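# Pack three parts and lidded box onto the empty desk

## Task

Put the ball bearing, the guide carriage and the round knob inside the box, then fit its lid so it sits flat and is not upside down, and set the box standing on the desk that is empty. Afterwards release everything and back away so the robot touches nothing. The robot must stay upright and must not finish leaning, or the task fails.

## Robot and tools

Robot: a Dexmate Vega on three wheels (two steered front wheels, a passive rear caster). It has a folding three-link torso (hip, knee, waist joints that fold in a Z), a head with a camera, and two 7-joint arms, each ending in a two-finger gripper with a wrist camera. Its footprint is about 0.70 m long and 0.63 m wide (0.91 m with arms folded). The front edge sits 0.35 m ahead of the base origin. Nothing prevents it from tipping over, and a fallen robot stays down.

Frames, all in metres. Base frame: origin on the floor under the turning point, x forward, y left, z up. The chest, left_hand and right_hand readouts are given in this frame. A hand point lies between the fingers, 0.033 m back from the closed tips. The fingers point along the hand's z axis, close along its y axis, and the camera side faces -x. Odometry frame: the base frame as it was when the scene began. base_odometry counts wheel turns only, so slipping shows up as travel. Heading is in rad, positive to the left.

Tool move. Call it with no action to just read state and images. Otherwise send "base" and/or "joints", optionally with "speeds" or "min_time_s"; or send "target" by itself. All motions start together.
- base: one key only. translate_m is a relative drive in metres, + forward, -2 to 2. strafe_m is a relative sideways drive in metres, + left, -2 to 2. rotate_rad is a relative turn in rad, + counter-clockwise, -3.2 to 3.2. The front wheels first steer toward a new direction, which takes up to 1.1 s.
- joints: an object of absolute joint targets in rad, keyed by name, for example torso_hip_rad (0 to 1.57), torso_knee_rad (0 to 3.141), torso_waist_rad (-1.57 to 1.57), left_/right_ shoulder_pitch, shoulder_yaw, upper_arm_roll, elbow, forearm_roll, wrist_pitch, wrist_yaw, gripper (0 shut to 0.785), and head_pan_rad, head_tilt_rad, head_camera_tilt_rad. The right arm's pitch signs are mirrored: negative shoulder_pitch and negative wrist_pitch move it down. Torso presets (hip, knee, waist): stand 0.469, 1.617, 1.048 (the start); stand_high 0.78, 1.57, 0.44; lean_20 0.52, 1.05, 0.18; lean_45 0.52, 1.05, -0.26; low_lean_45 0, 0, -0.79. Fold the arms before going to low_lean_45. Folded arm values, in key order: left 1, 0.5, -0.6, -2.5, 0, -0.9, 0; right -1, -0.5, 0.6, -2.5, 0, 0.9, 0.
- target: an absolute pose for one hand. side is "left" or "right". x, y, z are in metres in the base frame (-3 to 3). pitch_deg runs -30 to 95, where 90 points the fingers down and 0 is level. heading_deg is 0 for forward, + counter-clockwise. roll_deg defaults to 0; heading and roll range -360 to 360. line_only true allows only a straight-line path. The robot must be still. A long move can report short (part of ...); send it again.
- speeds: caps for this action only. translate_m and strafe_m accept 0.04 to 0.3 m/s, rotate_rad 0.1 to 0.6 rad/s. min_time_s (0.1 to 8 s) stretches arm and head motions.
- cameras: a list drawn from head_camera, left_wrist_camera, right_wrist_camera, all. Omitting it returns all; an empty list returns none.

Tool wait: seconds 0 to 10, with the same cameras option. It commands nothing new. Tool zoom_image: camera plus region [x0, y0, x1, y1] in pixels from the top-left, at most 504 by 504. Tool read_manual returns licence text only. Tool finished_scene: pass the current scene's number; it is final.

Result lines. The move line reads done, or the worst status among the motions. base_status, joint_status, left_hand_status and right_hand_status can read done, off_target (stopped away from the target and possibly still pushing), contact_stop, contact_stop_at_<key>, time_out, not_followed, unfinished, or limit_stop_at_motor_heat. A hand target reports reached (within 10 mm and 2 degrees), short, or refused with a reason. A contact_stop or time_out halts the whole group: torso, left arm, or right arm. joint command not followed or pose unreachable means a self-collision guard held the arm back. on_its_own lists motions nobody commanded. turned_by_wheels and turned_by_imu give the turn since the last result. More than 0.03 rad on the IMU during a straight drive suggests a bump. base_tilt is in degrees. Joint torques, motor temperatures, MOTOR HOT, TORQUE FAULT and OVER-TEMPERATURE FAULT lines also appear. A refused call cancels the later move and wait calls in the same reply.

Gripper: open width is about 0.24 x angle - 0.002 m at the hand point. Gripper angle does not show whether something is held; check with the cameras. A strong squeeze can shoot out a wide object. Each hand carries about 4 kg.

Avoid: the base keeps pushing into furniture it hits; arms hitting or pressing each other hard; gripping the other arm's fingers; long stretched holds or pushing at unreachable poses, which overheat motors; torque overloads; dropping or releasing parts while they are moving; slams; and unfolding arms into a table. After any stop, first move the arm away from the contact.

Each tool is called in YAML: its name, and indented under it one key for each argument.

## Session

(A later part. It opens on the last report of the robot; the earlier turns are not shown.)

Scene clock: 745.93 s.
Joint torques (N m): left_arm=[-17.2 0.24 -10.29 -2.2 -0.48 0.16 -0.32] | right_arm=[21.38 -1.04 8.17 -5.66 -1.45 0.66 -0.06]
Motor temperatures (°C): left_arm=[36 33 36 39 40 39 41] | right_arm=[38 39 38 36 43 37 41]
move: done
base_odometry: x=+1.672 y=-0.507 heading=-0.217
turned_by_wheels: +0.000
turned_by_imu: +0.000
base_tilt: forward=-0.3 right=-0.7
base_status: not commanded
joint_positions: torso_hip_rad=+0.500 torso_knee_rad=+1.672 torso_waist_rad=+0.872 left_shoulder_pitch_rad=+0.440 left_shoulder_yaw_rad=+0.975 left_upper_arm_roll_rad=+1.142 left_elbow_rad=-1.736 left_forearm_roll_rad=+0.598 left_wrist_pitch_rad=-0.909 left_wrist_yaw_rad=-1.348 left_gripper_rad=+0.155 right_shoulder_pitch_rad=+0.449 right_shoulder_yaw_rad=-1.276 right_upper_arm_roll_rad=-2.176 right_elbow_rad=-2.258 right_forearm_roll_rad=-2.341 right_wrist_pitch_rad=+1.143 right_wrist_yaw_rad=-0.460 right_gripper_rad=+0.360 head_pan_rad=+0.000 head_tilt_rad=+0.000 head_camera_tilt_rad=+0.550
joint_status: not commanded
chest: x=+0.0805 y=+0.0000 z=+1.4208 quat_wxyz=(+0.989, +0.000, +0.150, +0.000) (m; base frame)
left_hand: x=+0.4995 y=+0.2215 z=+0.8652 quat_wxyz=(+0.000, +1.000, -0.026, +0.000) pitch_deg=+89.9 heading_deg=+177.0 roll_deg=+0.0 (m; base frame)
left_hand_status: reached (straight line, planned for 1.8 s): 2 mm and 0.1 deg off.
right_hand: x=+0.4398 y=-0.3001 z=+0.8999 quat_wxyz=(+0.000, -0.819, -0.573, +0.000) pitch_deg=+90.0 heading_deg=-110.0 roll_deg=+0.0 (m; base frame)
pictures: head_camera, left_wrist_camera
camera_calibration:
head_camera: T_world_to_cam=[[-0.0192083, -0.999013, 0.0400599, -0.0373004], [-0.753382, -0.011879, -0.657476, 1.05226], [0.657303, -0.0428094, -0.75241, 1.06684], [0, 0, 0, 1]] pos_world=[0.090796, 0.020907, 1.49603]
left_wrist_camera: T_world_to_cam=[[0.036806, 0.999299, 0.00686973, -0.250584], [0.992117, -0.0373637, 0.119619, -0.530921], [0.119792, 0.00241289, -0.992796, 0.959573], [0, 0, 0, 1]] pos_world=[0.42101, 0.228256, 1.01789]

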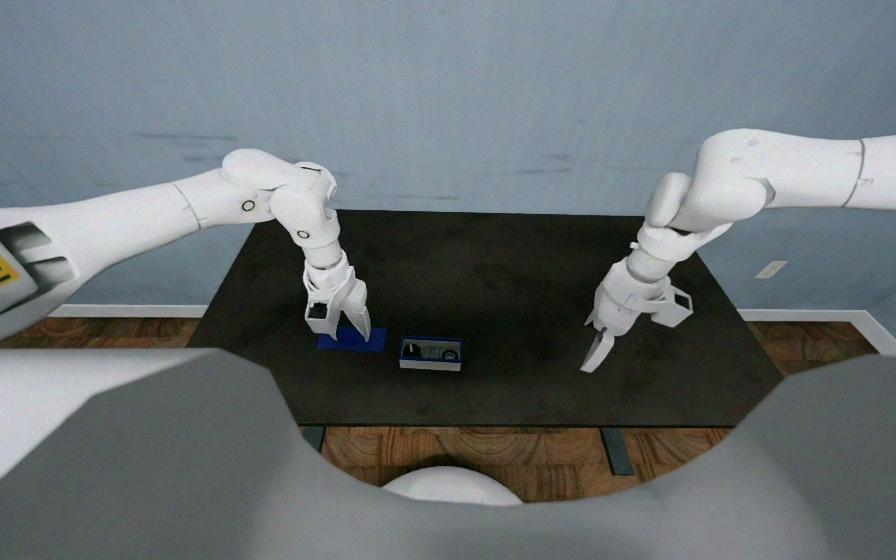

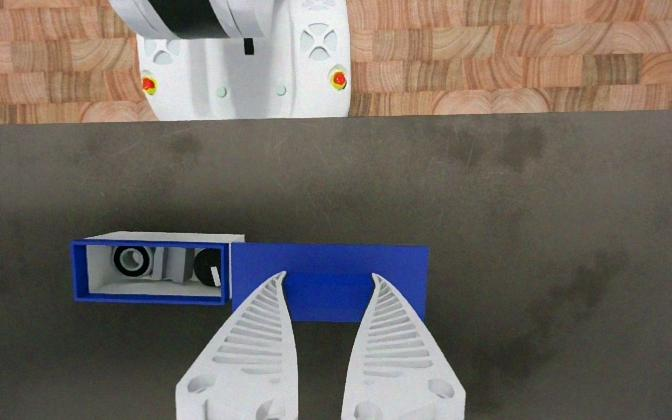

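move:
  target: {"side": "left", "x": 0.5041, "y": 0.0395, "z": 0.862, "pitch_deg": 90, "heading_deg": 176.8, "line_only": true}
  cameras: ["left_wrist_camera", "head_camera"]

zoom_image:
  camera: "left_wrist_camera"
  region: [220, 220, 440, 340]

Scene clock: 771.17 s.
Joint torques (N m): left_arm=[-17.37 -1.75 -10.7 -2.57 -0.59 -0.06 -0.47] | right_arm=[21.08 -1.15 6.44 -3.9 -1.1 0.81 0.06]
Motor temperatures (°C): left_arm=[36 33 36 39 40 39 41] | right_arm=[38 39 38 36 43 37 41]
move: done
base_odometry: x=+1.672 y=-0.507 heading=-0.217
turned_by_wheels: +0.000
turned_by_imu: +0.001
base_tilt: forward=-0.2 right=-0.8
base_status: not commanded
joint_positions: torso_hip_rad=+0.500 torso_knee_rad=+1.672 torso_waist_rad=+0.872 left_shoulder_pitch_rad=+0.151 left_shoulder_yaw_rad=+0.551 left_upper_arm_roll_rad=+1.556 left_elbow_rad=-1.628 left_forearm_roll_rad=+0.508 left_wrist_pitch_rad=-0.503 left_wrist_yaw_rad=-1.348 left_gripper_rad=+0.155 right_shoulder_pitch_rad=+0.449 right_shoulder_yaw_rad=-1.276 right_upper_arm_roll_rad=-2.176 right_elbow_rad=-2.258 right_forearm_roll_rad=-2.341 right_wrist_pitch_rad=+1.143 right_wrist_yaw_rad=-0.460 right_gripper_rad=+0.360 head_pan_rad=+0.000 head_tilt_rad=+0.000 head_camera_tilt_rad=+0.550
joint_status: not commanded
chest: x=+0.0805 y=+0.0000 z=+1.4208 quat_wxyz=(+0.989, +0.000, +0.150, +0.000) (m; base frame)
left_hand: x=+0.5040 y=+0.0413 z=+0.8618 quat_wxyz=(+0.001, +1.000, -0.028, +0.000) pitch_deg=+89.9 heading_deg=+176.8 roll_deg=+0.0 (m; base frame)
left_hand_status: reached (straight line, planned for 2.0 s): 2 mm and 0.1 deg off.
right_hand: x=+0.4398 y=-0.3001 z=+0.8999 quat_wxyz=(+0.000, -0.819, -0.573, +0.000) pitch_deg=+90.0 heading_deg=-110.0 roll_deg=+0.0 (m; base frame)
pictures: head_camera, left_wrist_camera
camera_calibration:
head_camera: T_world_to_cam=[[-0.0192083, -0.999013, 0.0400599, -0.0373004], [-0.753382, -0.011879, -0.657476, 1.05226], [0.657303, -0.0428094, -0.75241, 1.06684], [0, 0, 0, 1]] pos_world=[0.090796, 0.020907, 1.49603]
left_wrist_camera: T_world_to_cam=[[0.0404372, 0.999159, 0.00672162, -0.0724492], [0.991986, -0.040951, 0.119528, -0.541387], [0.119702, 0.0018344, -0.992808, 0.95627], [0, 0, 0, 1]] pos_world=[0.42551, 0.0484638, 1.01459]

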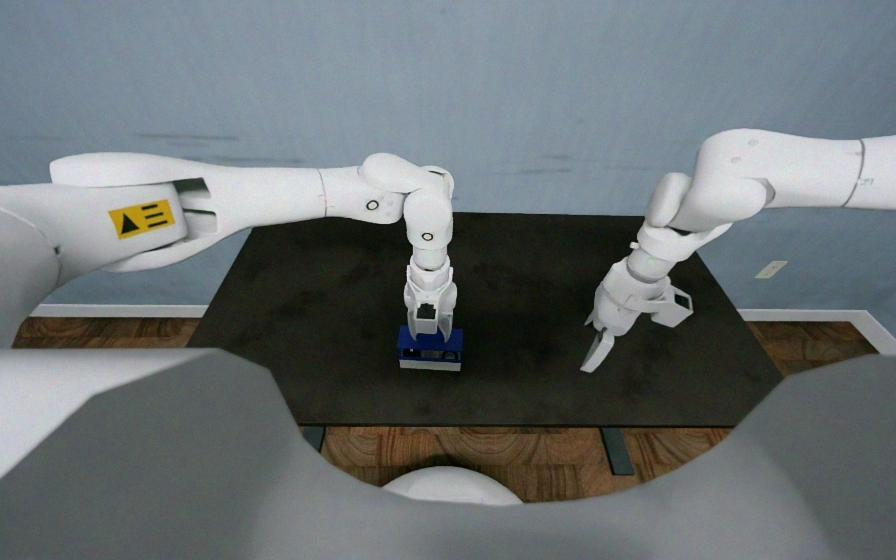

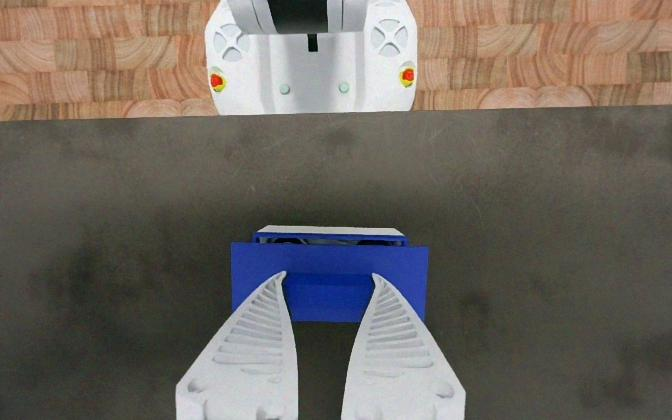

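Scaled by 2.291 from the camera's 672x420 image, which has a finer 960x600 frame.

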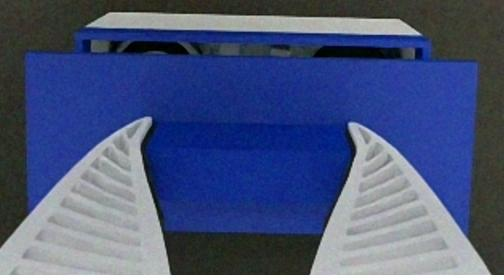

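zoom_image:
  camera: "left_wrist_camera"
  region: [225, 215, 335, 275]

zoom_image:
  camera: "left_wrist_camera"
  region: [325, 215, 435, 275]

Scaled by 4.582 from the camera's 672x420 image, which has a finer 960x600 frame.

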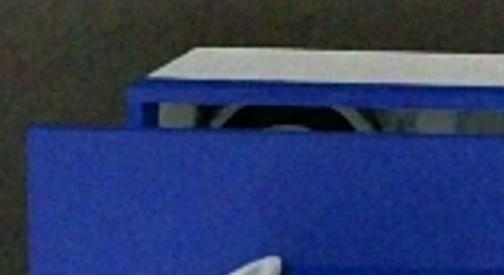

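Scaled by 4.582 from the camera's 672x420 image, which has a finer 960x600 frame.

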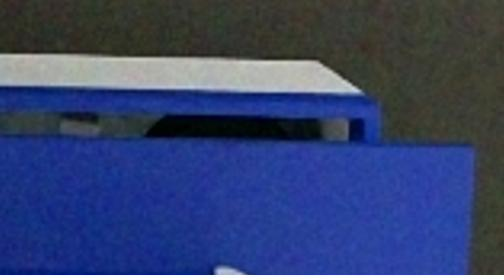

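move:
  target: {"side": "left", "x": 0.5072, "y": 0.0408, "z": 0.838, "pitch_deg": 90, "heading_deg": 176.9, "line_only": true}
  cameras: ["left_wrist_camera"]

zoom_image:
  camera: "left_wrist_camera"
  region: [225, 220, 335, 270]

zoom_image:
  camera: "left_wrist_camera"
  region: [325, 220, 435, 270]

Scene clock: 783.17 s.
Joint torques (N m): left_arm=[-11.24 -1.29 -7.21 -0.61 0.33 -0.63 0.05] | right_arm=[19.82 -0.96 4.75 -3.97 -0.82 -0.23 -0.23]
Motor temperatures (°C): left_arm=[36 33 36 39 40 39 41] | right_arm=[38 39 38 36 43 37 41]
move: done
base_odometry: x=+1.672 y=-0.507 heading=-0.217
turned_by_wheels: +0.000
turned_by_imu: +0.001
base_tilt: forward=-0.2 right=-0.8
base_status: not commanded
joint_positions: torso_hip_rad=+0.500 torso_knee_rad=+1.672 torso_waist_rad=+0.872 left_shoulder_pitch_rad=+0.172 left_shoulder_yaw_rad=+0.522 left_upper_arm_roll_rad=+1.571 left_elbow_rad=-1.561 left_forearm_roll_rad=+0.552 left_wrist_pitch_rad=-0.520 left_wrist_yaw_rad=-1.301 left_gripper_rad=+0.155 right_shoulder_pitch_rad=+0.449 right_shoulder_yaw_rad=-1.276 right_upper_arm_roll_rad=-2.176 right_elbow_rad=-2.258 right_forearm_roll_rad=-2.341 right_wrist_pitch_rad=+1.143 right_wrist_yaw_rad=-0.460 right_gripper_rad=+0.360 head_pan_rad=+0.000 head_tilt_rad=+0.000 head_camera_tilt_rad=+0.550
joint_status: not commanded
chest: x=+0.0805 y=+0.0000 z=+1.4208 quat_wxyz=(+0.989, +0.000, +0.150, +0.000) (m; base frame)
left_hand: x=+0.5070 y=+0.0408 z=+0.8400 quat_wxyz=(+0.000, +1.000, -0.027, +0.000) pitch_deg=+90.0 heading_deg=+176.9 roll_deg=+0.0 (m; base frame)
left_hand_status: reached (straight line, planned for 0.6 s): 2 mm and 0.0 deg off.
right_hand: x=+0.4398 y=-0.3001 z=+0.8999 quat_wxyz=(+0.000, -0.819, -0.573, +0.000) pitch_deg=+90.0 heading_deg=-110.0 roll_deg=+0.0 (m; base frame)
pictures: left_wrist_camera
camera_calibration:
left_wrist_camera: T_world_to_cam=[[0.0386217, 0.999224, 0.0077794, -0.0718865], [0.991962, -0.0392775, 0.120286, -0.542497], [0.120498, 0.00307124, -0.992709, 0.933683], [0, 0, 0, 1]] pos_world=[0.428406, 0.0476552, 0.992689]

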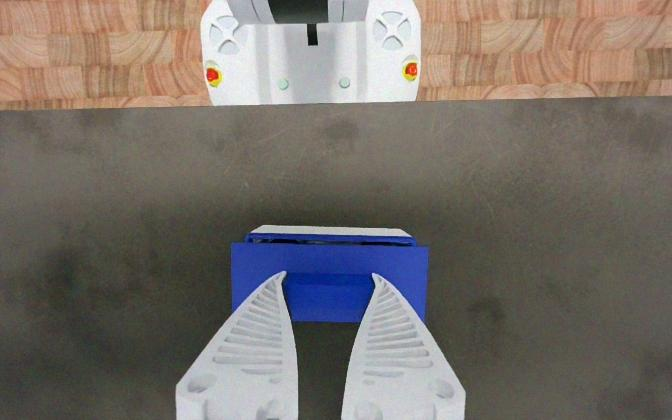

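Scaled by 4.582 from the camera's 672x420 image, which has a finer 960x600 frame.

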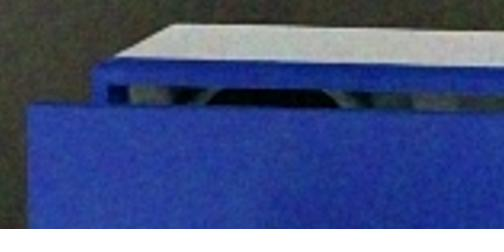

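Scaled by 4.582 from the camera's 672x420 image, which has a finer 960x600 frame.

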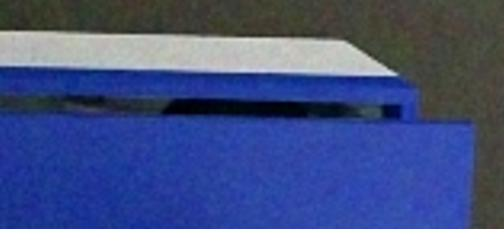

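zoom_image:
  camera: "left_wrist_camera"
  region: [236, 222, 286, 252]

zoom_image:
  camera: "left_wrist_camera"
  region: [384, 222, 434, 252]

Scaled by 10.080 from the camera's 672x420 image, which has a finer 960x600 frame.

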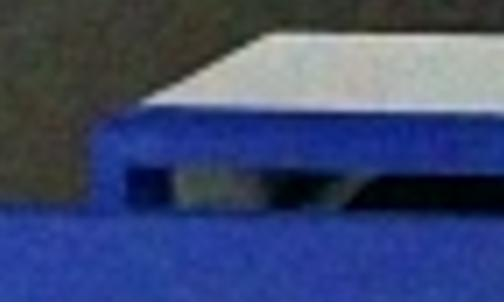

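Scaled by 10.080 from the camera's 672x420 image, which has a finer 960x600 frame.

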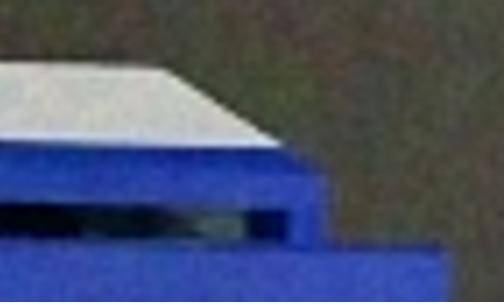

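move:
  target: {"side": "left", "x": 0.5072, "y": 0.0411, "z": 0.8255, "pitch_deg": 90, "heading_deg": 176.6, "line_only": true}
  cameras: ["left_wrist_camera"]

zoom_image:
  camera: "left_wrist_camera"
  region: [228, 226, 278, 256]

zoom_image:
  camera: "left_wrist_camera"
  region: [388, 226, 438, 256]

Scene clock: 792.17 s.
Joint torques (N m): left_arm=[-12.51 -2.47 -8.53 -1.5 -0.94 0.11 0.16] | right_arm=[18.72 -1.56 6.88 -4.26 -1.27 -0.2 -0.11]
Motor temperatures (°C): left_arm=[36 33 36 39 40 39 41] | right_arm=[38 39 38 36 43 37 41]
move: done
base_odometry: x=+1.672 y=-0.507 heading=-0.217
turned_by_wheels: +0.000
turned_by_imu: +0.001
base_tilt: forward=-0.3 right=-0.6
base_status: not commanded
joint_positions: torso_hip_rad=+0.500 torso_knee_rad=+1.672 torso_waist_rad=+0.872 left_shoulder_pitch_rad=+0.185 left_shoulder_yaw_rad=+0.509 left_upper_arm_roll_rad=+1.581 left_elbow_rad=-1.528 left_forearm_roll_rad=+0.577 left_wrist_pitch_rad=-0.532 left_wrist_yaw_rad=-1.273 left_gripper_rad=+0.155 right_shoulder_pitch_rad=+0.449 right_shoulder_yaw_rad=-1.276 right_upper_arm_roll_rad=-2.176 right_elbow_rad=-2.258 right_forearm_roll_rad=-2.341 right_wrist_pitch_rad=+1.143 right_wrist_yaw_rad=-0.460 right_gripper_rad=+0.360 head_pan_rad=+0.000 head_tilt_rad=+0.000 head_camera_tilt_rad=+0.550
joint_status: not commanded
chest: x=+0.0805 y=+0.0000 z=+1.4208 quat_wxyz=(+0.989, +0.000, +0.150, +0.000) (m; base frame)
left_hand: x=+0.5073 y=+0.0411 z=+0.8277 quat_wxyz=(+0.000, +1.000, -0.029, +0.000) pitch_deg=+90.0 heading_deg=+176.7 roll_deg=+0.0 (m; base frame)
left_hand_status: reached (straight line, planned for 0.4 s): 2 mm and 0.1 deg off.
right_hand: x=+0.4398 y=-0.3001 z=+0.8999 quat_wxyz=(+0.000, -0.819, -0.573, +0.000) pitch_deg=+90.0 heading_deg=-110.0 roll_deg=+0.0 (m; base frame)
pictures: left_wrist_camera
camera_calibration:
left_wrist_camera: T_world_to_cam=[[0.0429307, 0.999047, 0.00790597, -0.0743727], [0.991783, -0.0435705, 0.120279, -0.541001], [0.120509, 0.00267733, -0.992709, 0.921448], [0, 0, 0, 1]] pos_world=[0.428706, 0.0482632, 0.980389]

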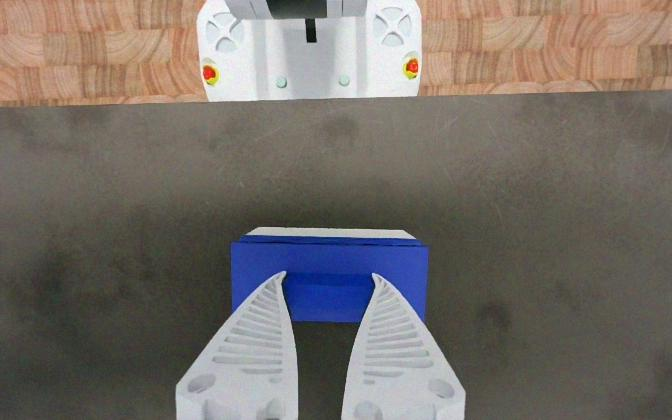

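Scaled by 10.080 from the camera's 672x420 image, which has a finer 960x600 frame.

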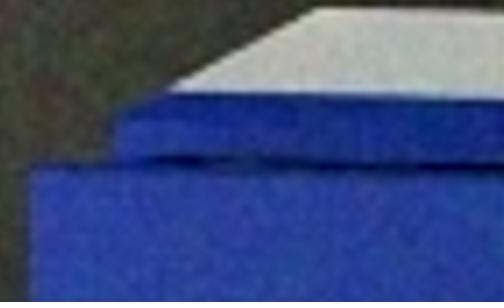

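Scaled by 10.080 from the camera's 672x420 image, which has a finer 960x600 frame.

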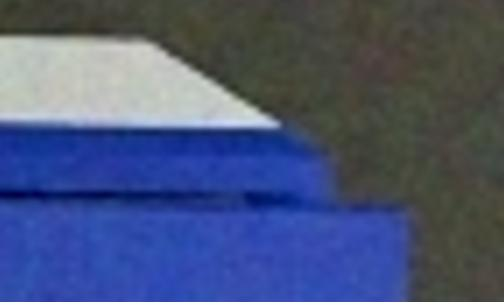

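move:
  target: {"side": "left", "x": 0.5070, "y": 0.0411, "z": 0.817, "pitch_deg": 90, "heading_deg": 176.6, "line_only": true}
  cameras: ["left_wrist_camera"]

zoom_image:
  camera: "left_wrist_camera"
  region: [228, 226, 278, 256]

zoom_image:
  camera: "left_wrist_camera"
  region: [388, 226, 438, 256]

Scene clock: 796.37 s.
Joint torques (N m): left_arm=[-13.83 -5.37 -7.69 -2.52 -0.6 -0.64 0.02] | right_arm=[20.35 -1.68 5.65 -4.61 -0.94 -0.43 -0.3]
Motor temperatures (°C): left_arm=[36 33 36 39 40 39 41] | right_arm=[38 39 38 36 43 37 41]
move: done
base_odometry: x=+1.672 y=-0.507 heading=-0.217
turned_by_wheels: +0.000
turned_by_imu: +0.001
base_tilt: forward=-0.4 right=-0.8
base_status: not commanded
joint_positions: torso_hip_rad=+0.500 torso_knee_rad=+1.672 torso_waist_rad=+0.872 left_shoulder_pitch_rad=+0.194 left_shoulder_yaw_rad=+0.499 left_upper_arm_roll_rad=+1.588 left_elbow_rad=-1.507 left_forearm_roll_rad=+0.594 left_wrist_pitch_rad=-0.537 left_wrist_yaw_rad=-1.254 left_gripper_rad=+0.155 right_shoulder_pitch_rad=+0.449 right_shoulder_yaw_rad=-1.276 right_upper_arm_roll_rad=-2.176 right_elbow_rad=-2.258 right_forearm_roll_rad=-2.341 right_wrist_pitch_rad=+1.143 right_wrist_yaw_rad=-0.460 right_gripper_rad=+0.360 head_pan_rad=+0.000 head_tilt_rad=+0.000 head_camera_tilt_rad=+0.550
joint_status: not commanded
chest: x=+0.0805 y=+0.0000 z=+1.4208 quat_wxyz=(+0.989, +0.000, +0.150, +0.000) (m; base frame)
left_hand: x=+0.5071 y=+0.0412 z=+0.8192 quat_wxyz=(+0.000, +1.000, -0.030, +0.000) pitch_deg=+90.0 heading_deg=+176.6 roll_deg=+0.0 (m; base frame)
left_hand_status: reached (straight line, planned for 0.3 s): 2 mm and 0.0 deg off.
right_hand: x=+0.4398 y=-0.3001 z=+0.8999 quat_wxyz=(+0.000, -0.819, -0.573, +0.000) pitch_deg=+90.0 heading_deg=-110.0 roll_deg=+0.0 (m; base frame)
pictures: left_wrist_camera
camera_calibration:
left_wrist_camera: T_world_to_cam=[[0.0437355, 0.999012, 0.00788548, -0.0747262], [0.991748, -0.0443669, 0.12028, -0.539822], [0.120511, 0.00255989, -0.992709, 0.913027], [0, 0, 0, 1]] pos_world=[0.428605, 0.0483649, 0.971889]

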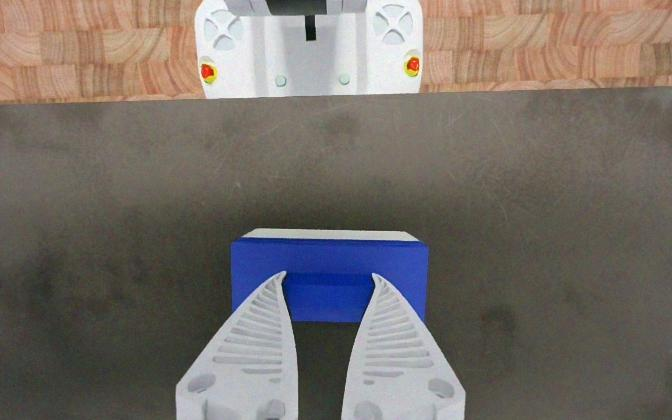

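Scaled by 10.080 from the camera's 672x420 image, which has a finer 960x600 frame.

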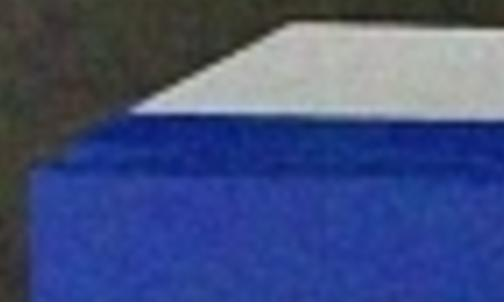

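Scaled by 10.080 from the camera's 672x420 image, which has a finer 960x600 frame.

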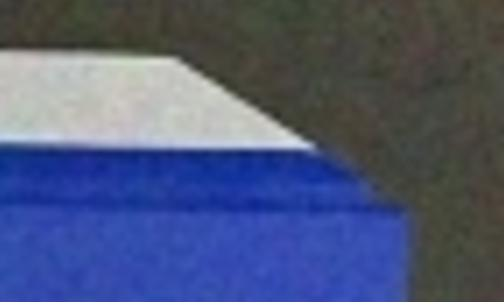

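move:
  target: {"side": "left", "x": 0.5070, "y": 0.0411, "z": 0.813, "pitch_deg": 90, "heading_deg": 176.6, "line_only": true}
  cameras: []

move:
  target: {"side": "left", "x": 0.5070, "y": 0.0411, "z": 0.8105, "pitch_deg": 90, "heading_deg": 176.6, "line_only": true}
  cameras: ["left_wrist_camera"]

zoom_image:
  camera: "left_wrist_camera"
  region: [228, 226, 278, 256]

zoom_image:
  camera: "left_wrist_camera"
  region: [388, 226, 438, 256]

Scene clock: 800.47 s.
Joint torques (N m): left_arm=[-10.78 -2.4 -7.18 -1.78 -0.56 -0.47 0.43] | right_arm=[20.86 -0.44 4.73 -4.73 -0.93 -0.32 -0.42]
Motor temperatures (°C): left_arm=[36 33 36 39 40 39 41] | right_arm=[38 39 38 36 43 37 41]
move: done
base_odometry: x=+1.672 y=-0.507 heading=-0.217
turned_by_wheels: +0.000
turned_by_imu: +0.001
base_tilt: forward=-0.3 right=-0.8
base_status: not commanded
joint_positions: torso_hip_rad=+0.500 torso_knee_rad=+1.672 torso_waist_rad=+0.872 left_shoulder_pitch_rad=+0.199 left_shoulder_yaw_rad=+0.494 left_upper_arm_roll_rad=+1.591 left_elbow_rad=-1.494 left_forearm_roll_rad=+0.604 left_wrist_pitch_rad=-0.539 left_wrist_yaw_rad=-1.243 left_gripper_rad=+0.155 right_shoulder_pitch_rad=+0.449 right_shoulder_yaw_rad=-1.276 right_upper_arm_roll_rad=-2.176 right_elbow_rad=-2.258 right_forearm_roll_rad=-2.341 right_wrist_pitch_rad=+1.143 right_wrist_yaw_rad=-0.460 right_gripper_rad=+0.360 head_pan_rad=+0.000 head_tilt_rad=+0.000 head_camera_tilt_rad=+0.550
joint_status: not commanded
chest: x=+0.0805 y=+0.0000 z=+1.4208 quat_wxyz=(+0.989, +0.000, +0.150, +0.000) (m; base frame)
left_hand: x=+0.5071 y=+0.0412 z=+0.8145 quat_wxyz=(+0.000, +1.000, -0.030, +0.000) pitch_deg=+90.0 heading_deg=+176.6 roll_deg=+0.0 (m; base frame)
left_hand_status: reached (straight line, planned for 0.3 s): 1 mm and 0.0 deg off.
right_hand: x=+0.4398 y=-0.3001 z=+0.8999 quat_wxyz=(+0.000, -0.819, -0.573, +0.000) pitch_deg=+90.0 heading_deg=-110.0 roll_deg=+0.0 (m; base frame)
pictures: none
No camera images: "cameras" was empty.

Scene clock: 801.27 s.
Joint torques (N m): left_arm=[-1.16 -0.55 2.8 3.78 0.28 0.45 0.62] | right_arm=[19.56 -2.81 5.21 -3.69 -1.22 -0.62 -0.24]
Motor temperatures (°C): left_arm=[36 33 36 39 40 39 41] | right_arm=[38 39 38 36 43 37 41]
move: done
base_odometry: x=+1.672 y=-0.507 heading=-0.217
turned_by_wheels: +0.000
turned_by_imu: +0.000
base_tilt: forward=-0.2 right=-0.8
base_status: not commanded
joint_positions: torso_hip_rad=+0.500 torso_knee_rad=+1.672 torso_waist_rad=+0.872 left_shoulder_pitch_rad=+0.201 left_shoulder_yaw_rad=+0.490 left_upper_arm_roll_rad=+1.592 left_elbow_rad=-1.486 left_forearm_roll_rad=+0.609 left_wrist_pitch_rad=-0.541 left_wrist_yaw_rad=-1.237 left_gripper_rad=+0.155 right_shoulder_pitch_rad=+0.449 right_shoulder_yaw_rad=-1.276 right_upper_arm_roll_rad=-2.176 right_elbow_rad=-2.258 right_forearm_roll_rad=-2.341 right_wrist_pitch_rad=+1.143 right_wrist_yaw_rad=-0.460 right_gripper_rad=+0.360 head_pan_rad=+0.000 head_tilt_rad=+0.000 head_camera_tilt_rad=+0.550
joint_status: not commanded
chest: x=+0.0799 y=+0.0000 z=+1.4209 quat_wxyz=(+0.989, +0.000, +0.149, +0.000) (m; base frame)
left_hand: x=+0.5075 y=+0.0408 z=+0.8127 quat_wxyz=(+0.000, +1.000, -0.030, +0.001) pitch_deg=+89.9 heading_deg=+176.6 roll_deg=+0.0 (m; base frame)
left_hand_status: reached (straight line, planned for 0.2 s): 2 mm and 0.1 deg off.
right_hand: x=+0.4397 y=-0.3001 z=+0.9002 quat_wxyz=(+0.000, -0.819, -0.573, +0.000) pitch_deg=+90.0 heading_deg=-110.0 roll_deg=+0.0 (m; base frame)
pictures: left_wrist_camera
camera_calibration:
left_wrist_camera: T_world_to_cam=[[0.0439003, 0.99901, 0.00717021, -0.073762], [0.991546, -0.0444472, 0.121904, -0.540597], [0.122102, 0.00175799, -0.992516, 0.905533], [0, 0, 0, 1]] pos_world=[0.428698, 0.0480691, 0.965186]

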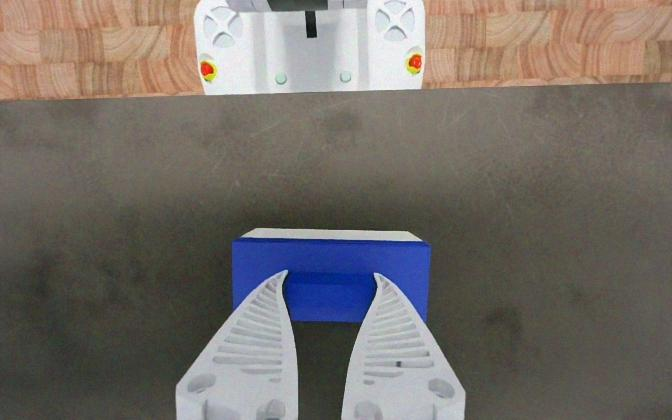

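Scaled by 10.080 from the camera's 672x420 image, which has a finer 960x600 frame.

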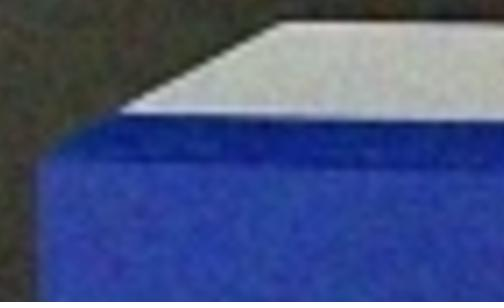

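Scaled by 10.080 from the camera's 672x420 image, which has a finer 960x600 frame.

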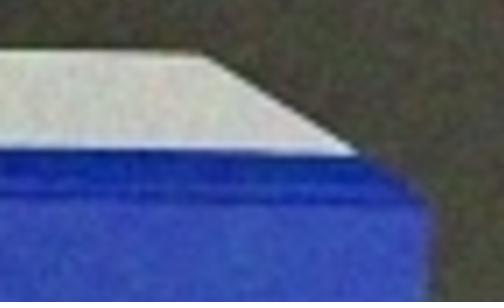

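move:
  cameras: ["head_camera", "left_wrist_camera"]

zoom_image:
  camera: "head_camera"
  region: [385, 310, 475, 385]

zoom_image:
  camera: "left_wrist_camera"
  region: [222, 222, 332, 262]

zoom_image:
  camera: "left_wrist_camera"
  region: [330, 222, 440, 262]

Scene clock: 810.80 s.
Joint torques (N m): left_arm=[5.57 -1.96 6.24 5.28 1.49 0.72 0.84] | right_arm=[18.6 0.37 6.57 -3.42 -1.13 -0.84 -0.11]
Motor temperatures (°C): left_arm=[35 33 36 39 40 39 41] | right_arm=[38 39 38 36 43 37 41]
base_odometry: x=+1.672 y=-0.507 heading=-0.217
turned_by_wheels: +0.000
turned_by_imu: +0.000
base_tilt: forward=-0.3 right=-0.8
base_status: not commanded
joint_positions: torso_hip_rad=+0.500 torso_knee_rad=+1.672 torso_waist_rad=+0.873 left_shoulder_pitch_rad=+0.202 left_shoulder_yaw_rad=+0.489 left_upper_arm_roll_rad=+1.593 left_elbow_rad=-1.483 left_forearm_roll_rad=+0.611 left_wrist_pitch_rad=-0.541 left_wrist_yaw_rad=-1.234 left_gripper_rad=+0.155 right_shoulder_pitch_rad=+0.449 right_shoulder_yaw_rad=-1.276 right_upper_arm_roll_rad=-2.176 right_elbow_rad=-2.258 right_forearm_roll_rad=-2.341 right_wrist_pitch_rad=+1.143 right_wrist_yaw_rad=-0.460 right_gripper_rad=+0.360 head_pan_rad=+0.000 head_tilt_rad=+0.000 head_camera_tilt_rad=+0.550
joint_status: not commanded
chest: x=+0.0797 y=+0.0000 z=+1.4209 quat_wxyz=(+0.989, +0.000, +0.149, +0.000) (m; base frame)
left_hand: x=+0.5077 y=+0.0406 z=+0.8120 quat_wxyz=(+0.001, +1.000, -0.030, +0.001) pitch_deg=+89.9 heading_deg=+176.6 roll_deg=+0.0 (m; base frame)
left_hand_status: reached (straight line, planned for 0.2 s): 2 mm and 0.1 deg off.
right_hand: x=+0.4396 y=-0.3001 z=+0.9004 quat_wxyz=(+0.000, -0.819, -0.573, +0.000) pitch_deg=+90.0 heading_deg=-110.0 roll_deg=+0.0 (m; base frame)
pictures: head_camera, left_wrist_camera
camera_calibration:
head_camera: T_world_to_cam=[[-0.0192475, -0.999013, 0.0400386, -0.0372842], [-0.752725, -0.0118782, -0.658228, 1.05279], [0.658054, -0.0428073, -0.751753, 1.06639], [0, 0, 0, 1]] pos_world=[0.0900045, 0.020907, 1.49613]
left_wrist_camera: T_world_to_cam=[[0.0439273, 0.999011, 0.00689877, -0.0734127], [0.991471, -0.0444418, 0.122519, -0.541173], [0.122704, 0.00145801, -0.992442, 0.90451], [0, 0, 0, 1]] pos_world=[0.428795, 0.0479706, 0.964485]

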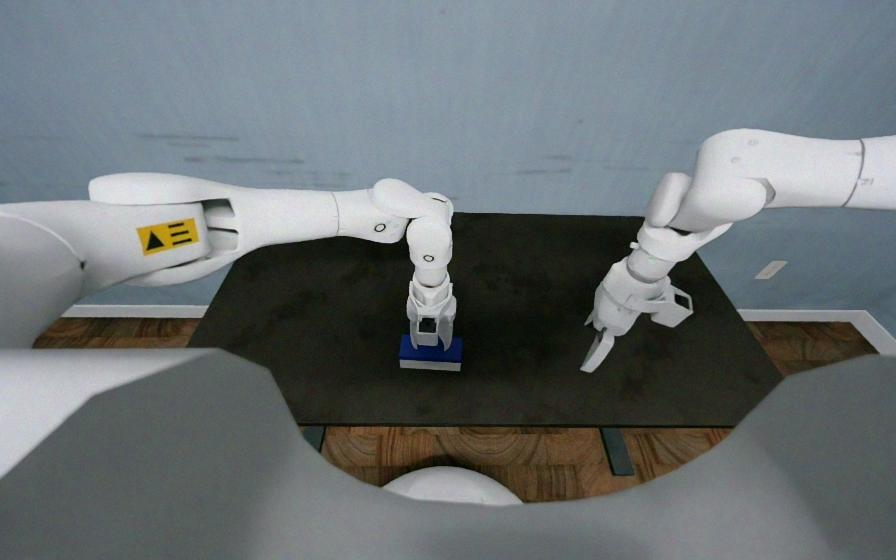

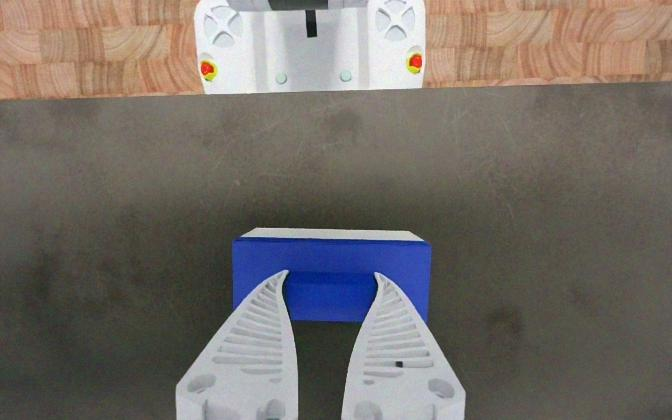

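Scaled by 5.600 from the camera's 896x560 image, which has a finer 960x600 frame.

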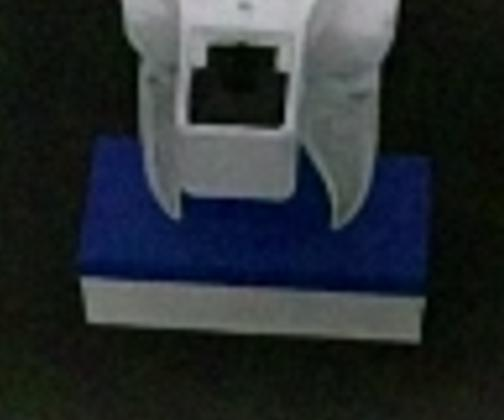

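Scaled by 4.582 from the camera's 672x420 image, which has a finer 960x600 frame.

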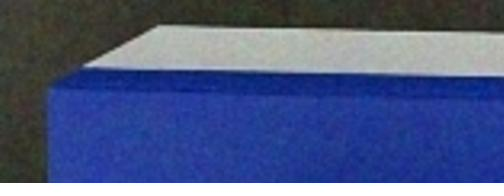

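Scaled by 4.582 from the camera's 672x420 image, which has a finer 960x600 frame.

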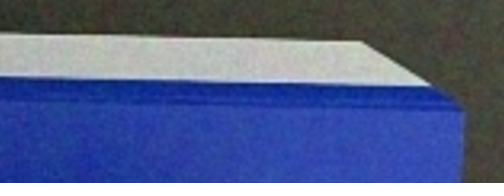

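move:
  target: {"side": "left", "x": 0.5072, "y": 0.0408, "z": 0.8125, "pitch_deg": 90, "heading_deg": 176.6, "line_only": true}
  cameras: ["left_wrist_camera"]

zoom_image:
  camera: "left_wrist_camera"
  region: [222, 222, 332, 262]

zoom_image:
  camera: "left_wrist_camera"
  region: [330, 222, 440, 262]

Scene clock: 813.77 s.
Joint torques (N m): left_arm=[-6.13 -4.92 -0.08 1.7 -0.32 0.62 0.56] | right_arm=[19.8 -1.18 6.95 -4.54 -0.88 0.43 -0.26]
Motor temperatures (°C): left_arm=[35 33 36 39 40 39 41] | right_arm=[38 39 38 36 43 37 41]
move: done
base_odometry: x=+1.672 y=-0.507 heading=-0.217
turned_by_wheels: +0.000
turned_by_imu: +0.000
base_tilt: forward=-0.2 right=-0.7
base_status: not commanded
joint_positions: torso_hip_rad=+0.500 torso_knee_rad=+1.672 torso_waist_rad=+0.873 left_shoulder_pitch_rad=+0.201 left_shoulder_yaw_rad=+0.488 left_upper_arm_roll_rad=+1.592 left_elbow_rad=-1.483 left_forearm_roll_rad=+0.609 left_wrist_pitch_rad=-0.542 left_wrist_yaw_rad=-1.236 left_gripper_rad=+0.155 right_shoulder_pitch_rad=+0.449 right_shoulder_yaw_rad=-1.276 right_upper_arm_roll_rad=-2.176 right_elbow_rad=-2.258 right_forearm_roll_rad=-2.341 right_wrist_pitch_rad=+1.143 right_wrist_yaw_rad=-0.460 right_gripper_rad=+0.360 head_pan_rad=+0.000 head_tilt_rad=+0.000 head_camera_tilt_rad=+0.550
joint_status: not commanded
chest: x=+0.0797 y=+0.0000 z=+1.4209 quat_wxyz=(+0.989, +0.000, +0.149, +0.000) (m; base frame)
left_hand: x=+0.5076 y=+0.0405 z=+0.8126 quat_wxyz=(+0.000, +1.000, -0.030, +0.001) pitch_deg=+89.9 heading_deg=+176.6 roll_deg=+0.0 (m; base frame)
left_hand_status: reached (straight line, planned for 0.1 s): 0 mm and 0.1 deg off.
right_hand: x=+0.4396 y=-0.3001 z=+0.9004 quat_wxyz=(+0.000, -0.819, -0.573, +0.000) pitch_deg=+90.0 heading_deg=-110.0 roll_deg=+0.0 (m; base frame)
pictures: left_wrist_camera
camera_calibration:
left_wrist_camera: T_world_to_cam=[[0.0440046, 0.999006, 0.00715846, -0.0737], [0.991602, -0.0445485, 0.12141, -0.540245], [0.121608, 0.00175574, -0.992577, 0.905792], [0, 0, 0, 1]] pos_world=[0.4288, 0.0479692, 0.965187]

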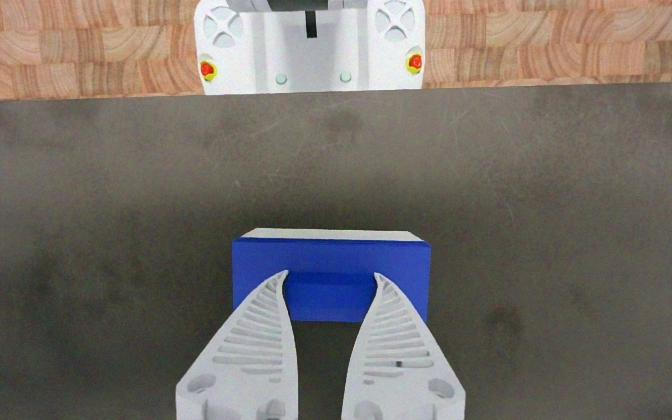

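Scaled by 4.582 from the camera's 672x420 image, which has a finer 960x600 frame.

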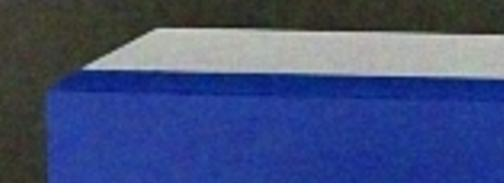

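Scaled by 4.582 from the camera's 672x420 image, which has a finer 960x600 frame.

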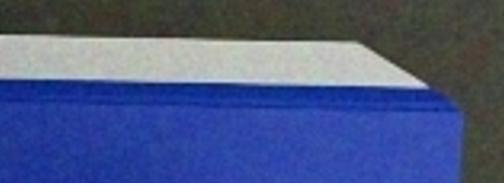

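move:
  joints: {"left_gripper_rad": 0.215}
  cameras: []

move:
  joints: {"left_gripper_rad": 0.31}
  cameras: ["left_wrist_camera"]

zoom_image:
  camera: "left_wrist_camera"
  region: [222, 222, 332, 332]

zoom_image:
  camera: "left_wrist_camera"
  region: [330, 222, 440, 332]

Scene clock: 817.90 s.
Joint torques (N m): left_arm=[-6.44 -1.94 -1.62 2.04 0.52 0.5 1.11] | right_arm=[18.46 -1.5 6.13 -3.85 -0.94 0.11 0.01]
Motor temperatures (°C): left_arm=[35 33 36 39 40 39 41] | right_arm=[38 39 38 36 43 37 41]
move: done
base_odometry: x=+1.672 y=-0.507 heading=-0.217
turned_by_wheels: +0.000
turned_by_imu: +0.001
base_tilt: forward=-0.3 right=-0.8
base_status: not commanded
joint_positions: torso_hip_rad=+0.500 torso_knee_rad=+1.672 torso_waist_rad=+0.873 left_shoulder_pitch_rad=+0.201 left_shoulder_yaw_rad=+0.488 left_upper_arm_roll_rad=+1.592 left_elbow_rad=-1.482 left_forearm_roll_rad=+0.607 left_wrist_pitch_rad=-0.543 left_wrist_yaw_rad=-1.237 left_gripper_rad=+0.215 right_shoulder_pitch_rad=+0.449 right_shoulder_yaw_rad=-1.276 right_upper_arm_roll_rad=-2.176 right_elbow_rad=-2.258 right_forearm_roll_rad=-2.341 right_wrist_pitch_rad=+1.143 right_wrist_yaw_rad=-0.460 right_gripper_rad=+0.360 head_pan_rad=+0.000 head_tilt_rad=+0.000 head_camera_tilt_rad=+0.550
joint_status: all done
chest: x=+0.0799 y=+0.0000 z=+1.4209 quat_wxyz=(+0.989, +0.000, +0.149, +0.000) (m; base frame)
left_hand: x=+0.5076 y=+0.0406 z=+0.8128 quat_wxyz=(+0.000, +1.000, -0.030, +0.000) pitch_deg=+90.0 heading_deg=+176.6 roll_deg=+0.0 (m; base frame)
right_hand: x=+0.4396 y=-0.3001 z=+0.9002 quat_wxyz=(+0.000, -0.819, -0.573, +0.000) pitch_deg=+90.0 heading_deg=-110.0 roll_deg=+0.0 (m; base frame)
pictures: none
No camera images: "cameras" was empty.

Scene clock: 818.47 s.
Joint torques (N m): left_arm=[-6.19 -0.34 -0.72 1.42 0.1 0.12 0.15] | right_arm=[19.82 -0.74 6.32 -4.45 -0.54 0.53 0.14]
Motor temperatures (°C): left_arm=[35 33 36 39 40 39 41] | right_arm=[38 39 38 36 43 37 41]
move: done
base_odometry: x=+1.672 y=-0.507 heading=-0.217
turned_by_wheels: +0.000
turned_by_imu: +0.000
base_tilt: forward=-0.4 right=-0.7
base_status: not commanded
joint_positions: torso_hip_rad=+0.500 torso_knee_rad=+1.672 torso_waist_rad=+0.872 left_shoulder_pitch_rad=+0.201 left_shoulder_yaw_rad=+0.488 left_upper_arm_roll_rad=+1.592 left_elbow_rad=-1.482 left_forearm_roll_rad=+0.607 left_wrist_pitch_rad=-0.543 left_wrist_yaw_rad=-1.237 left_gripper_rad=+0.310 right_shoulder_pitch_rad=+0.449 right_shoulder_yaw_rad=-1.276 right_upper_arm_roll_rad=-2.176 right_elbow_rad=-2.258 right_forearm_roll_rad=-2.341 right_wrist_pitch_rad=+1.143 right_wrist_yaw_rad=-0.460 right_gripper_rad=+0.360 head_pan_rad=+0.000 head_tilt_rad=+0.000 head_camera_tilt_rad=+0.550
joint_status: all done
chest: x=+0.0800 y=+0.0000 z=+1.4209 quat_wxyz=(+0.989, +0.000, +0.149, +0.000) (m; base frame)
left_hand: x=+0.5076 y=+0.0405 z=+0.8127 quat_wxyz=(+0.000, +1.000, -0.030, +0.000) pitch_deg=+90.0 heading_deg=+176.6 roll_deg=+0.0 (m; base frame)
right_hand: x=+0.4397 y=-0.3001 z=+0.9002 quat_wxyz=(+0.000, -0.819, -0.573, +0.000) pitch_deg=+90.0 heading_deg=-110.0 roll_deg=+0.0 (m; base frame)
pictures: left_wrist_camera
camera_calibration:
left_wrist_camera: T_world_to_cam=[[0.044003, 0.999005, 0.00720929, -0.0736621], [0.991736, -0.044551, 0.12031, -0.539561], [0.120512, 0.0018557, -0.99271, 0.906451], [0, 0, 0, 1]] pos_world=[0.429105, 0.0478687, 0.965289]

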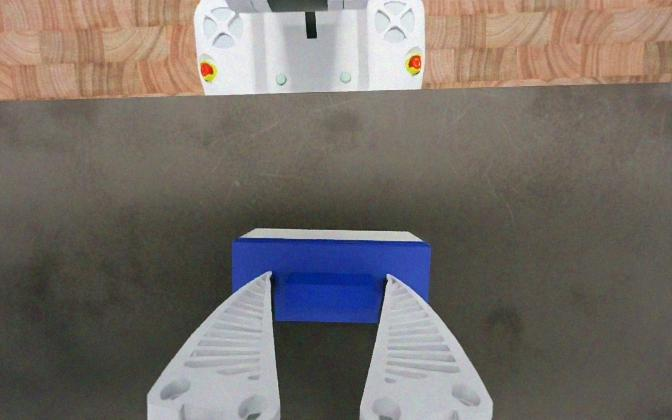

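Scaled by 4.582 from the camera's 672x420 image, which has a finer 960x600 frame.

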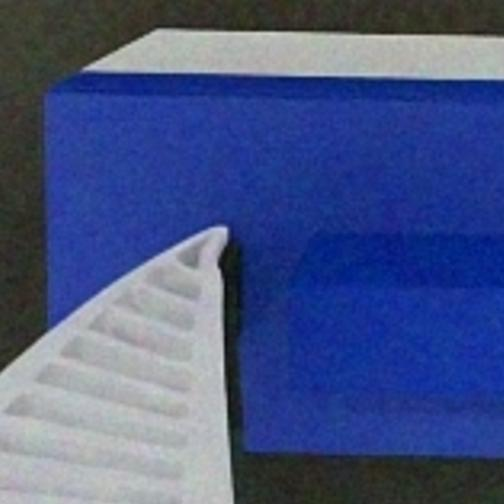

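Scaled by 4.582 from the camera's 672x420 image, which has a finer 960x600 frame.

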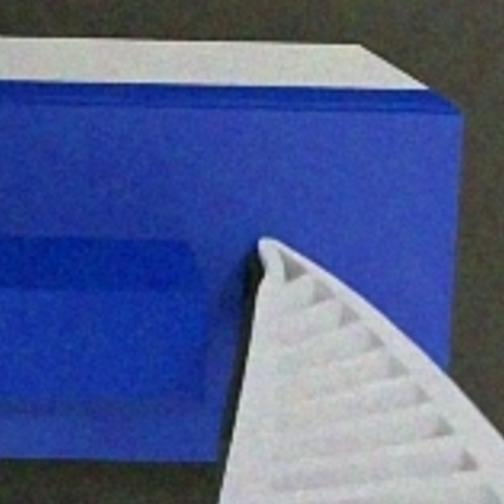

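move:
  target: {"side": "left", "x": 0.5072, "y": 0.0408, "z": 0.86, "pitch_deg": 90, "heading_deg": 176.6, "line_only": true}
  cameras: ["left_wrist_camera"]

zoom_image:
  camera: "left_wrist_camera"
  region: [230, 210, 430, 320]

zoom_image:
  camera: "left_wrist_camera"
  region: [240, 215, 340, 275]

zoom_image:
  camera: "left_wrist_camera"
  region: [330, 215, 430, 275]

Scene clock: 823.17 s.
Joint torques (N m): left_arm=[-18.59 1.21 -14.39 -4.33 -0.86 -0.2 -0.64] | right_arm=[20.05 -1.32 6.73 -5.14 -0.93 1.41 0.44]
Motor temperatures (°C): left_arm=[35 33 36 39 40 39 41] | right_arm=[38 39 38 36 43 37 41]
move: done
base_odometry: x=+1.672 y=-0.507 heading=-0.217
turned_by_wheels: +0.000
turned_by_imu: +0.001
base_tilt: forward=-0.3 right=-0.6
base_status: not commanded
joint_positions: torso_hip_rad=+0.500 torso_knee_rad=+1.672 torso_waist_rad=+0.872 left_shoulder_pitch_rad=+0.153 left_shoulder_yaw_rad=+0.537 left_upper_arm_roll_rad=+1.558 left_elbow_rad=-1.597 left_forearm_roll_rad=+0.518 left_wrist_pitch_rad=-0.519 left_wrist_yaw_rad=-1.336 left_gripper_rad=+0.310 right_shoulder_pitch_rad=+0.449 right_shoulder_yaw_rad=-1.276 right_upper_arm_roll_rad=-2.176 right_elbow_rad=-2.258 right_forearm_roll_rad=-2.341 right_wrist_pitch_rad=+1.143 right_wrist_yaw_rad=-0.460 right_gripper_rad=+0.360 head_pan_rad=+0.000 head_tilt_rad=+0.000 head_camera_tilt_rad=+0.550
joint_status: not commanded
chest: x=+0.0804 y=+0.0000 z=+1.4208 quat_wxyz=(+0.989, +0.000, +0.149, +0.000) (m; base frame)
left_hand: x=+0.5072 y=+0.0408 z=+0.8571 quat_wxyz=(+0.000, +1.000, -0.030, +0.000) pitch_deg=+90.0 heading_deg=+176.6 roll_deg=+0.0 (m; base frame)
left_hand_status: reached (straight line, planned for 0.7 s): 3 mm and 0.0 deg off.
right_hand: x=+0.4398 y=-0.3001 z=+0.8999 quat_wxyz=(+0.000, -0.819, -0.573, +0.000) pitch_deg=+90.0 heading_deg=-110.0 roll_deg=+0.0 (m; base frame)
pictures: left_wrist_camera
camera_calibration:
left_wrist_camera: T_world_to_cam=[[0.0439406, 0.999003, 0.00786535, -0.0747027], [0.991848, -0.0445658, 0.119381, -0.543738], [0.119613, 0.00255554, -0.992817, 0.951223], [0, 0, 0, 1]] pos_world=[0.42881, 0.0479652, 1.00989]

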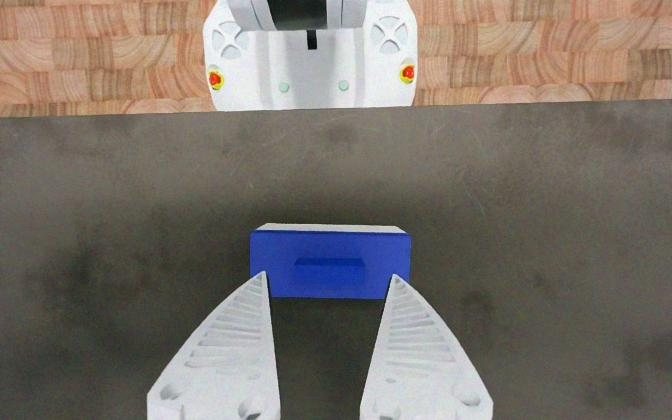

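Scaled by 2.520 from the camera's 672x420 image, which has a finer 960x600 frame.

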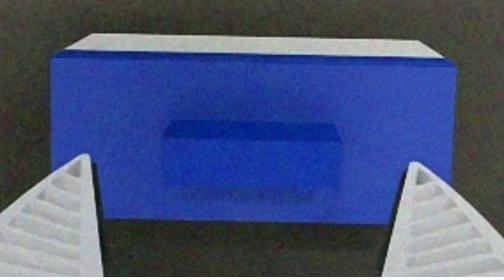

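Scaled by 5.040 from the camera's 672x420 image, which has a finer 960x600 frame.

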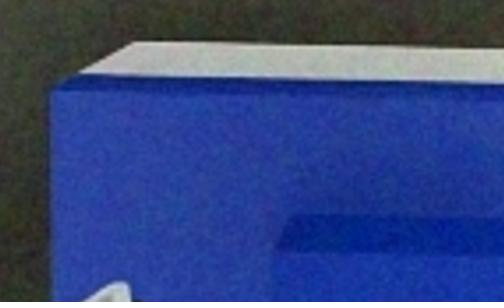

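Scaled by 5.040 from the camera's 672x420 image, which has a finer 960x600 frame.

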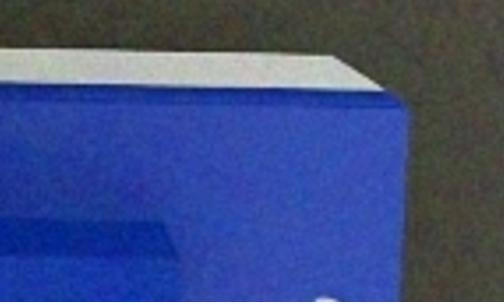

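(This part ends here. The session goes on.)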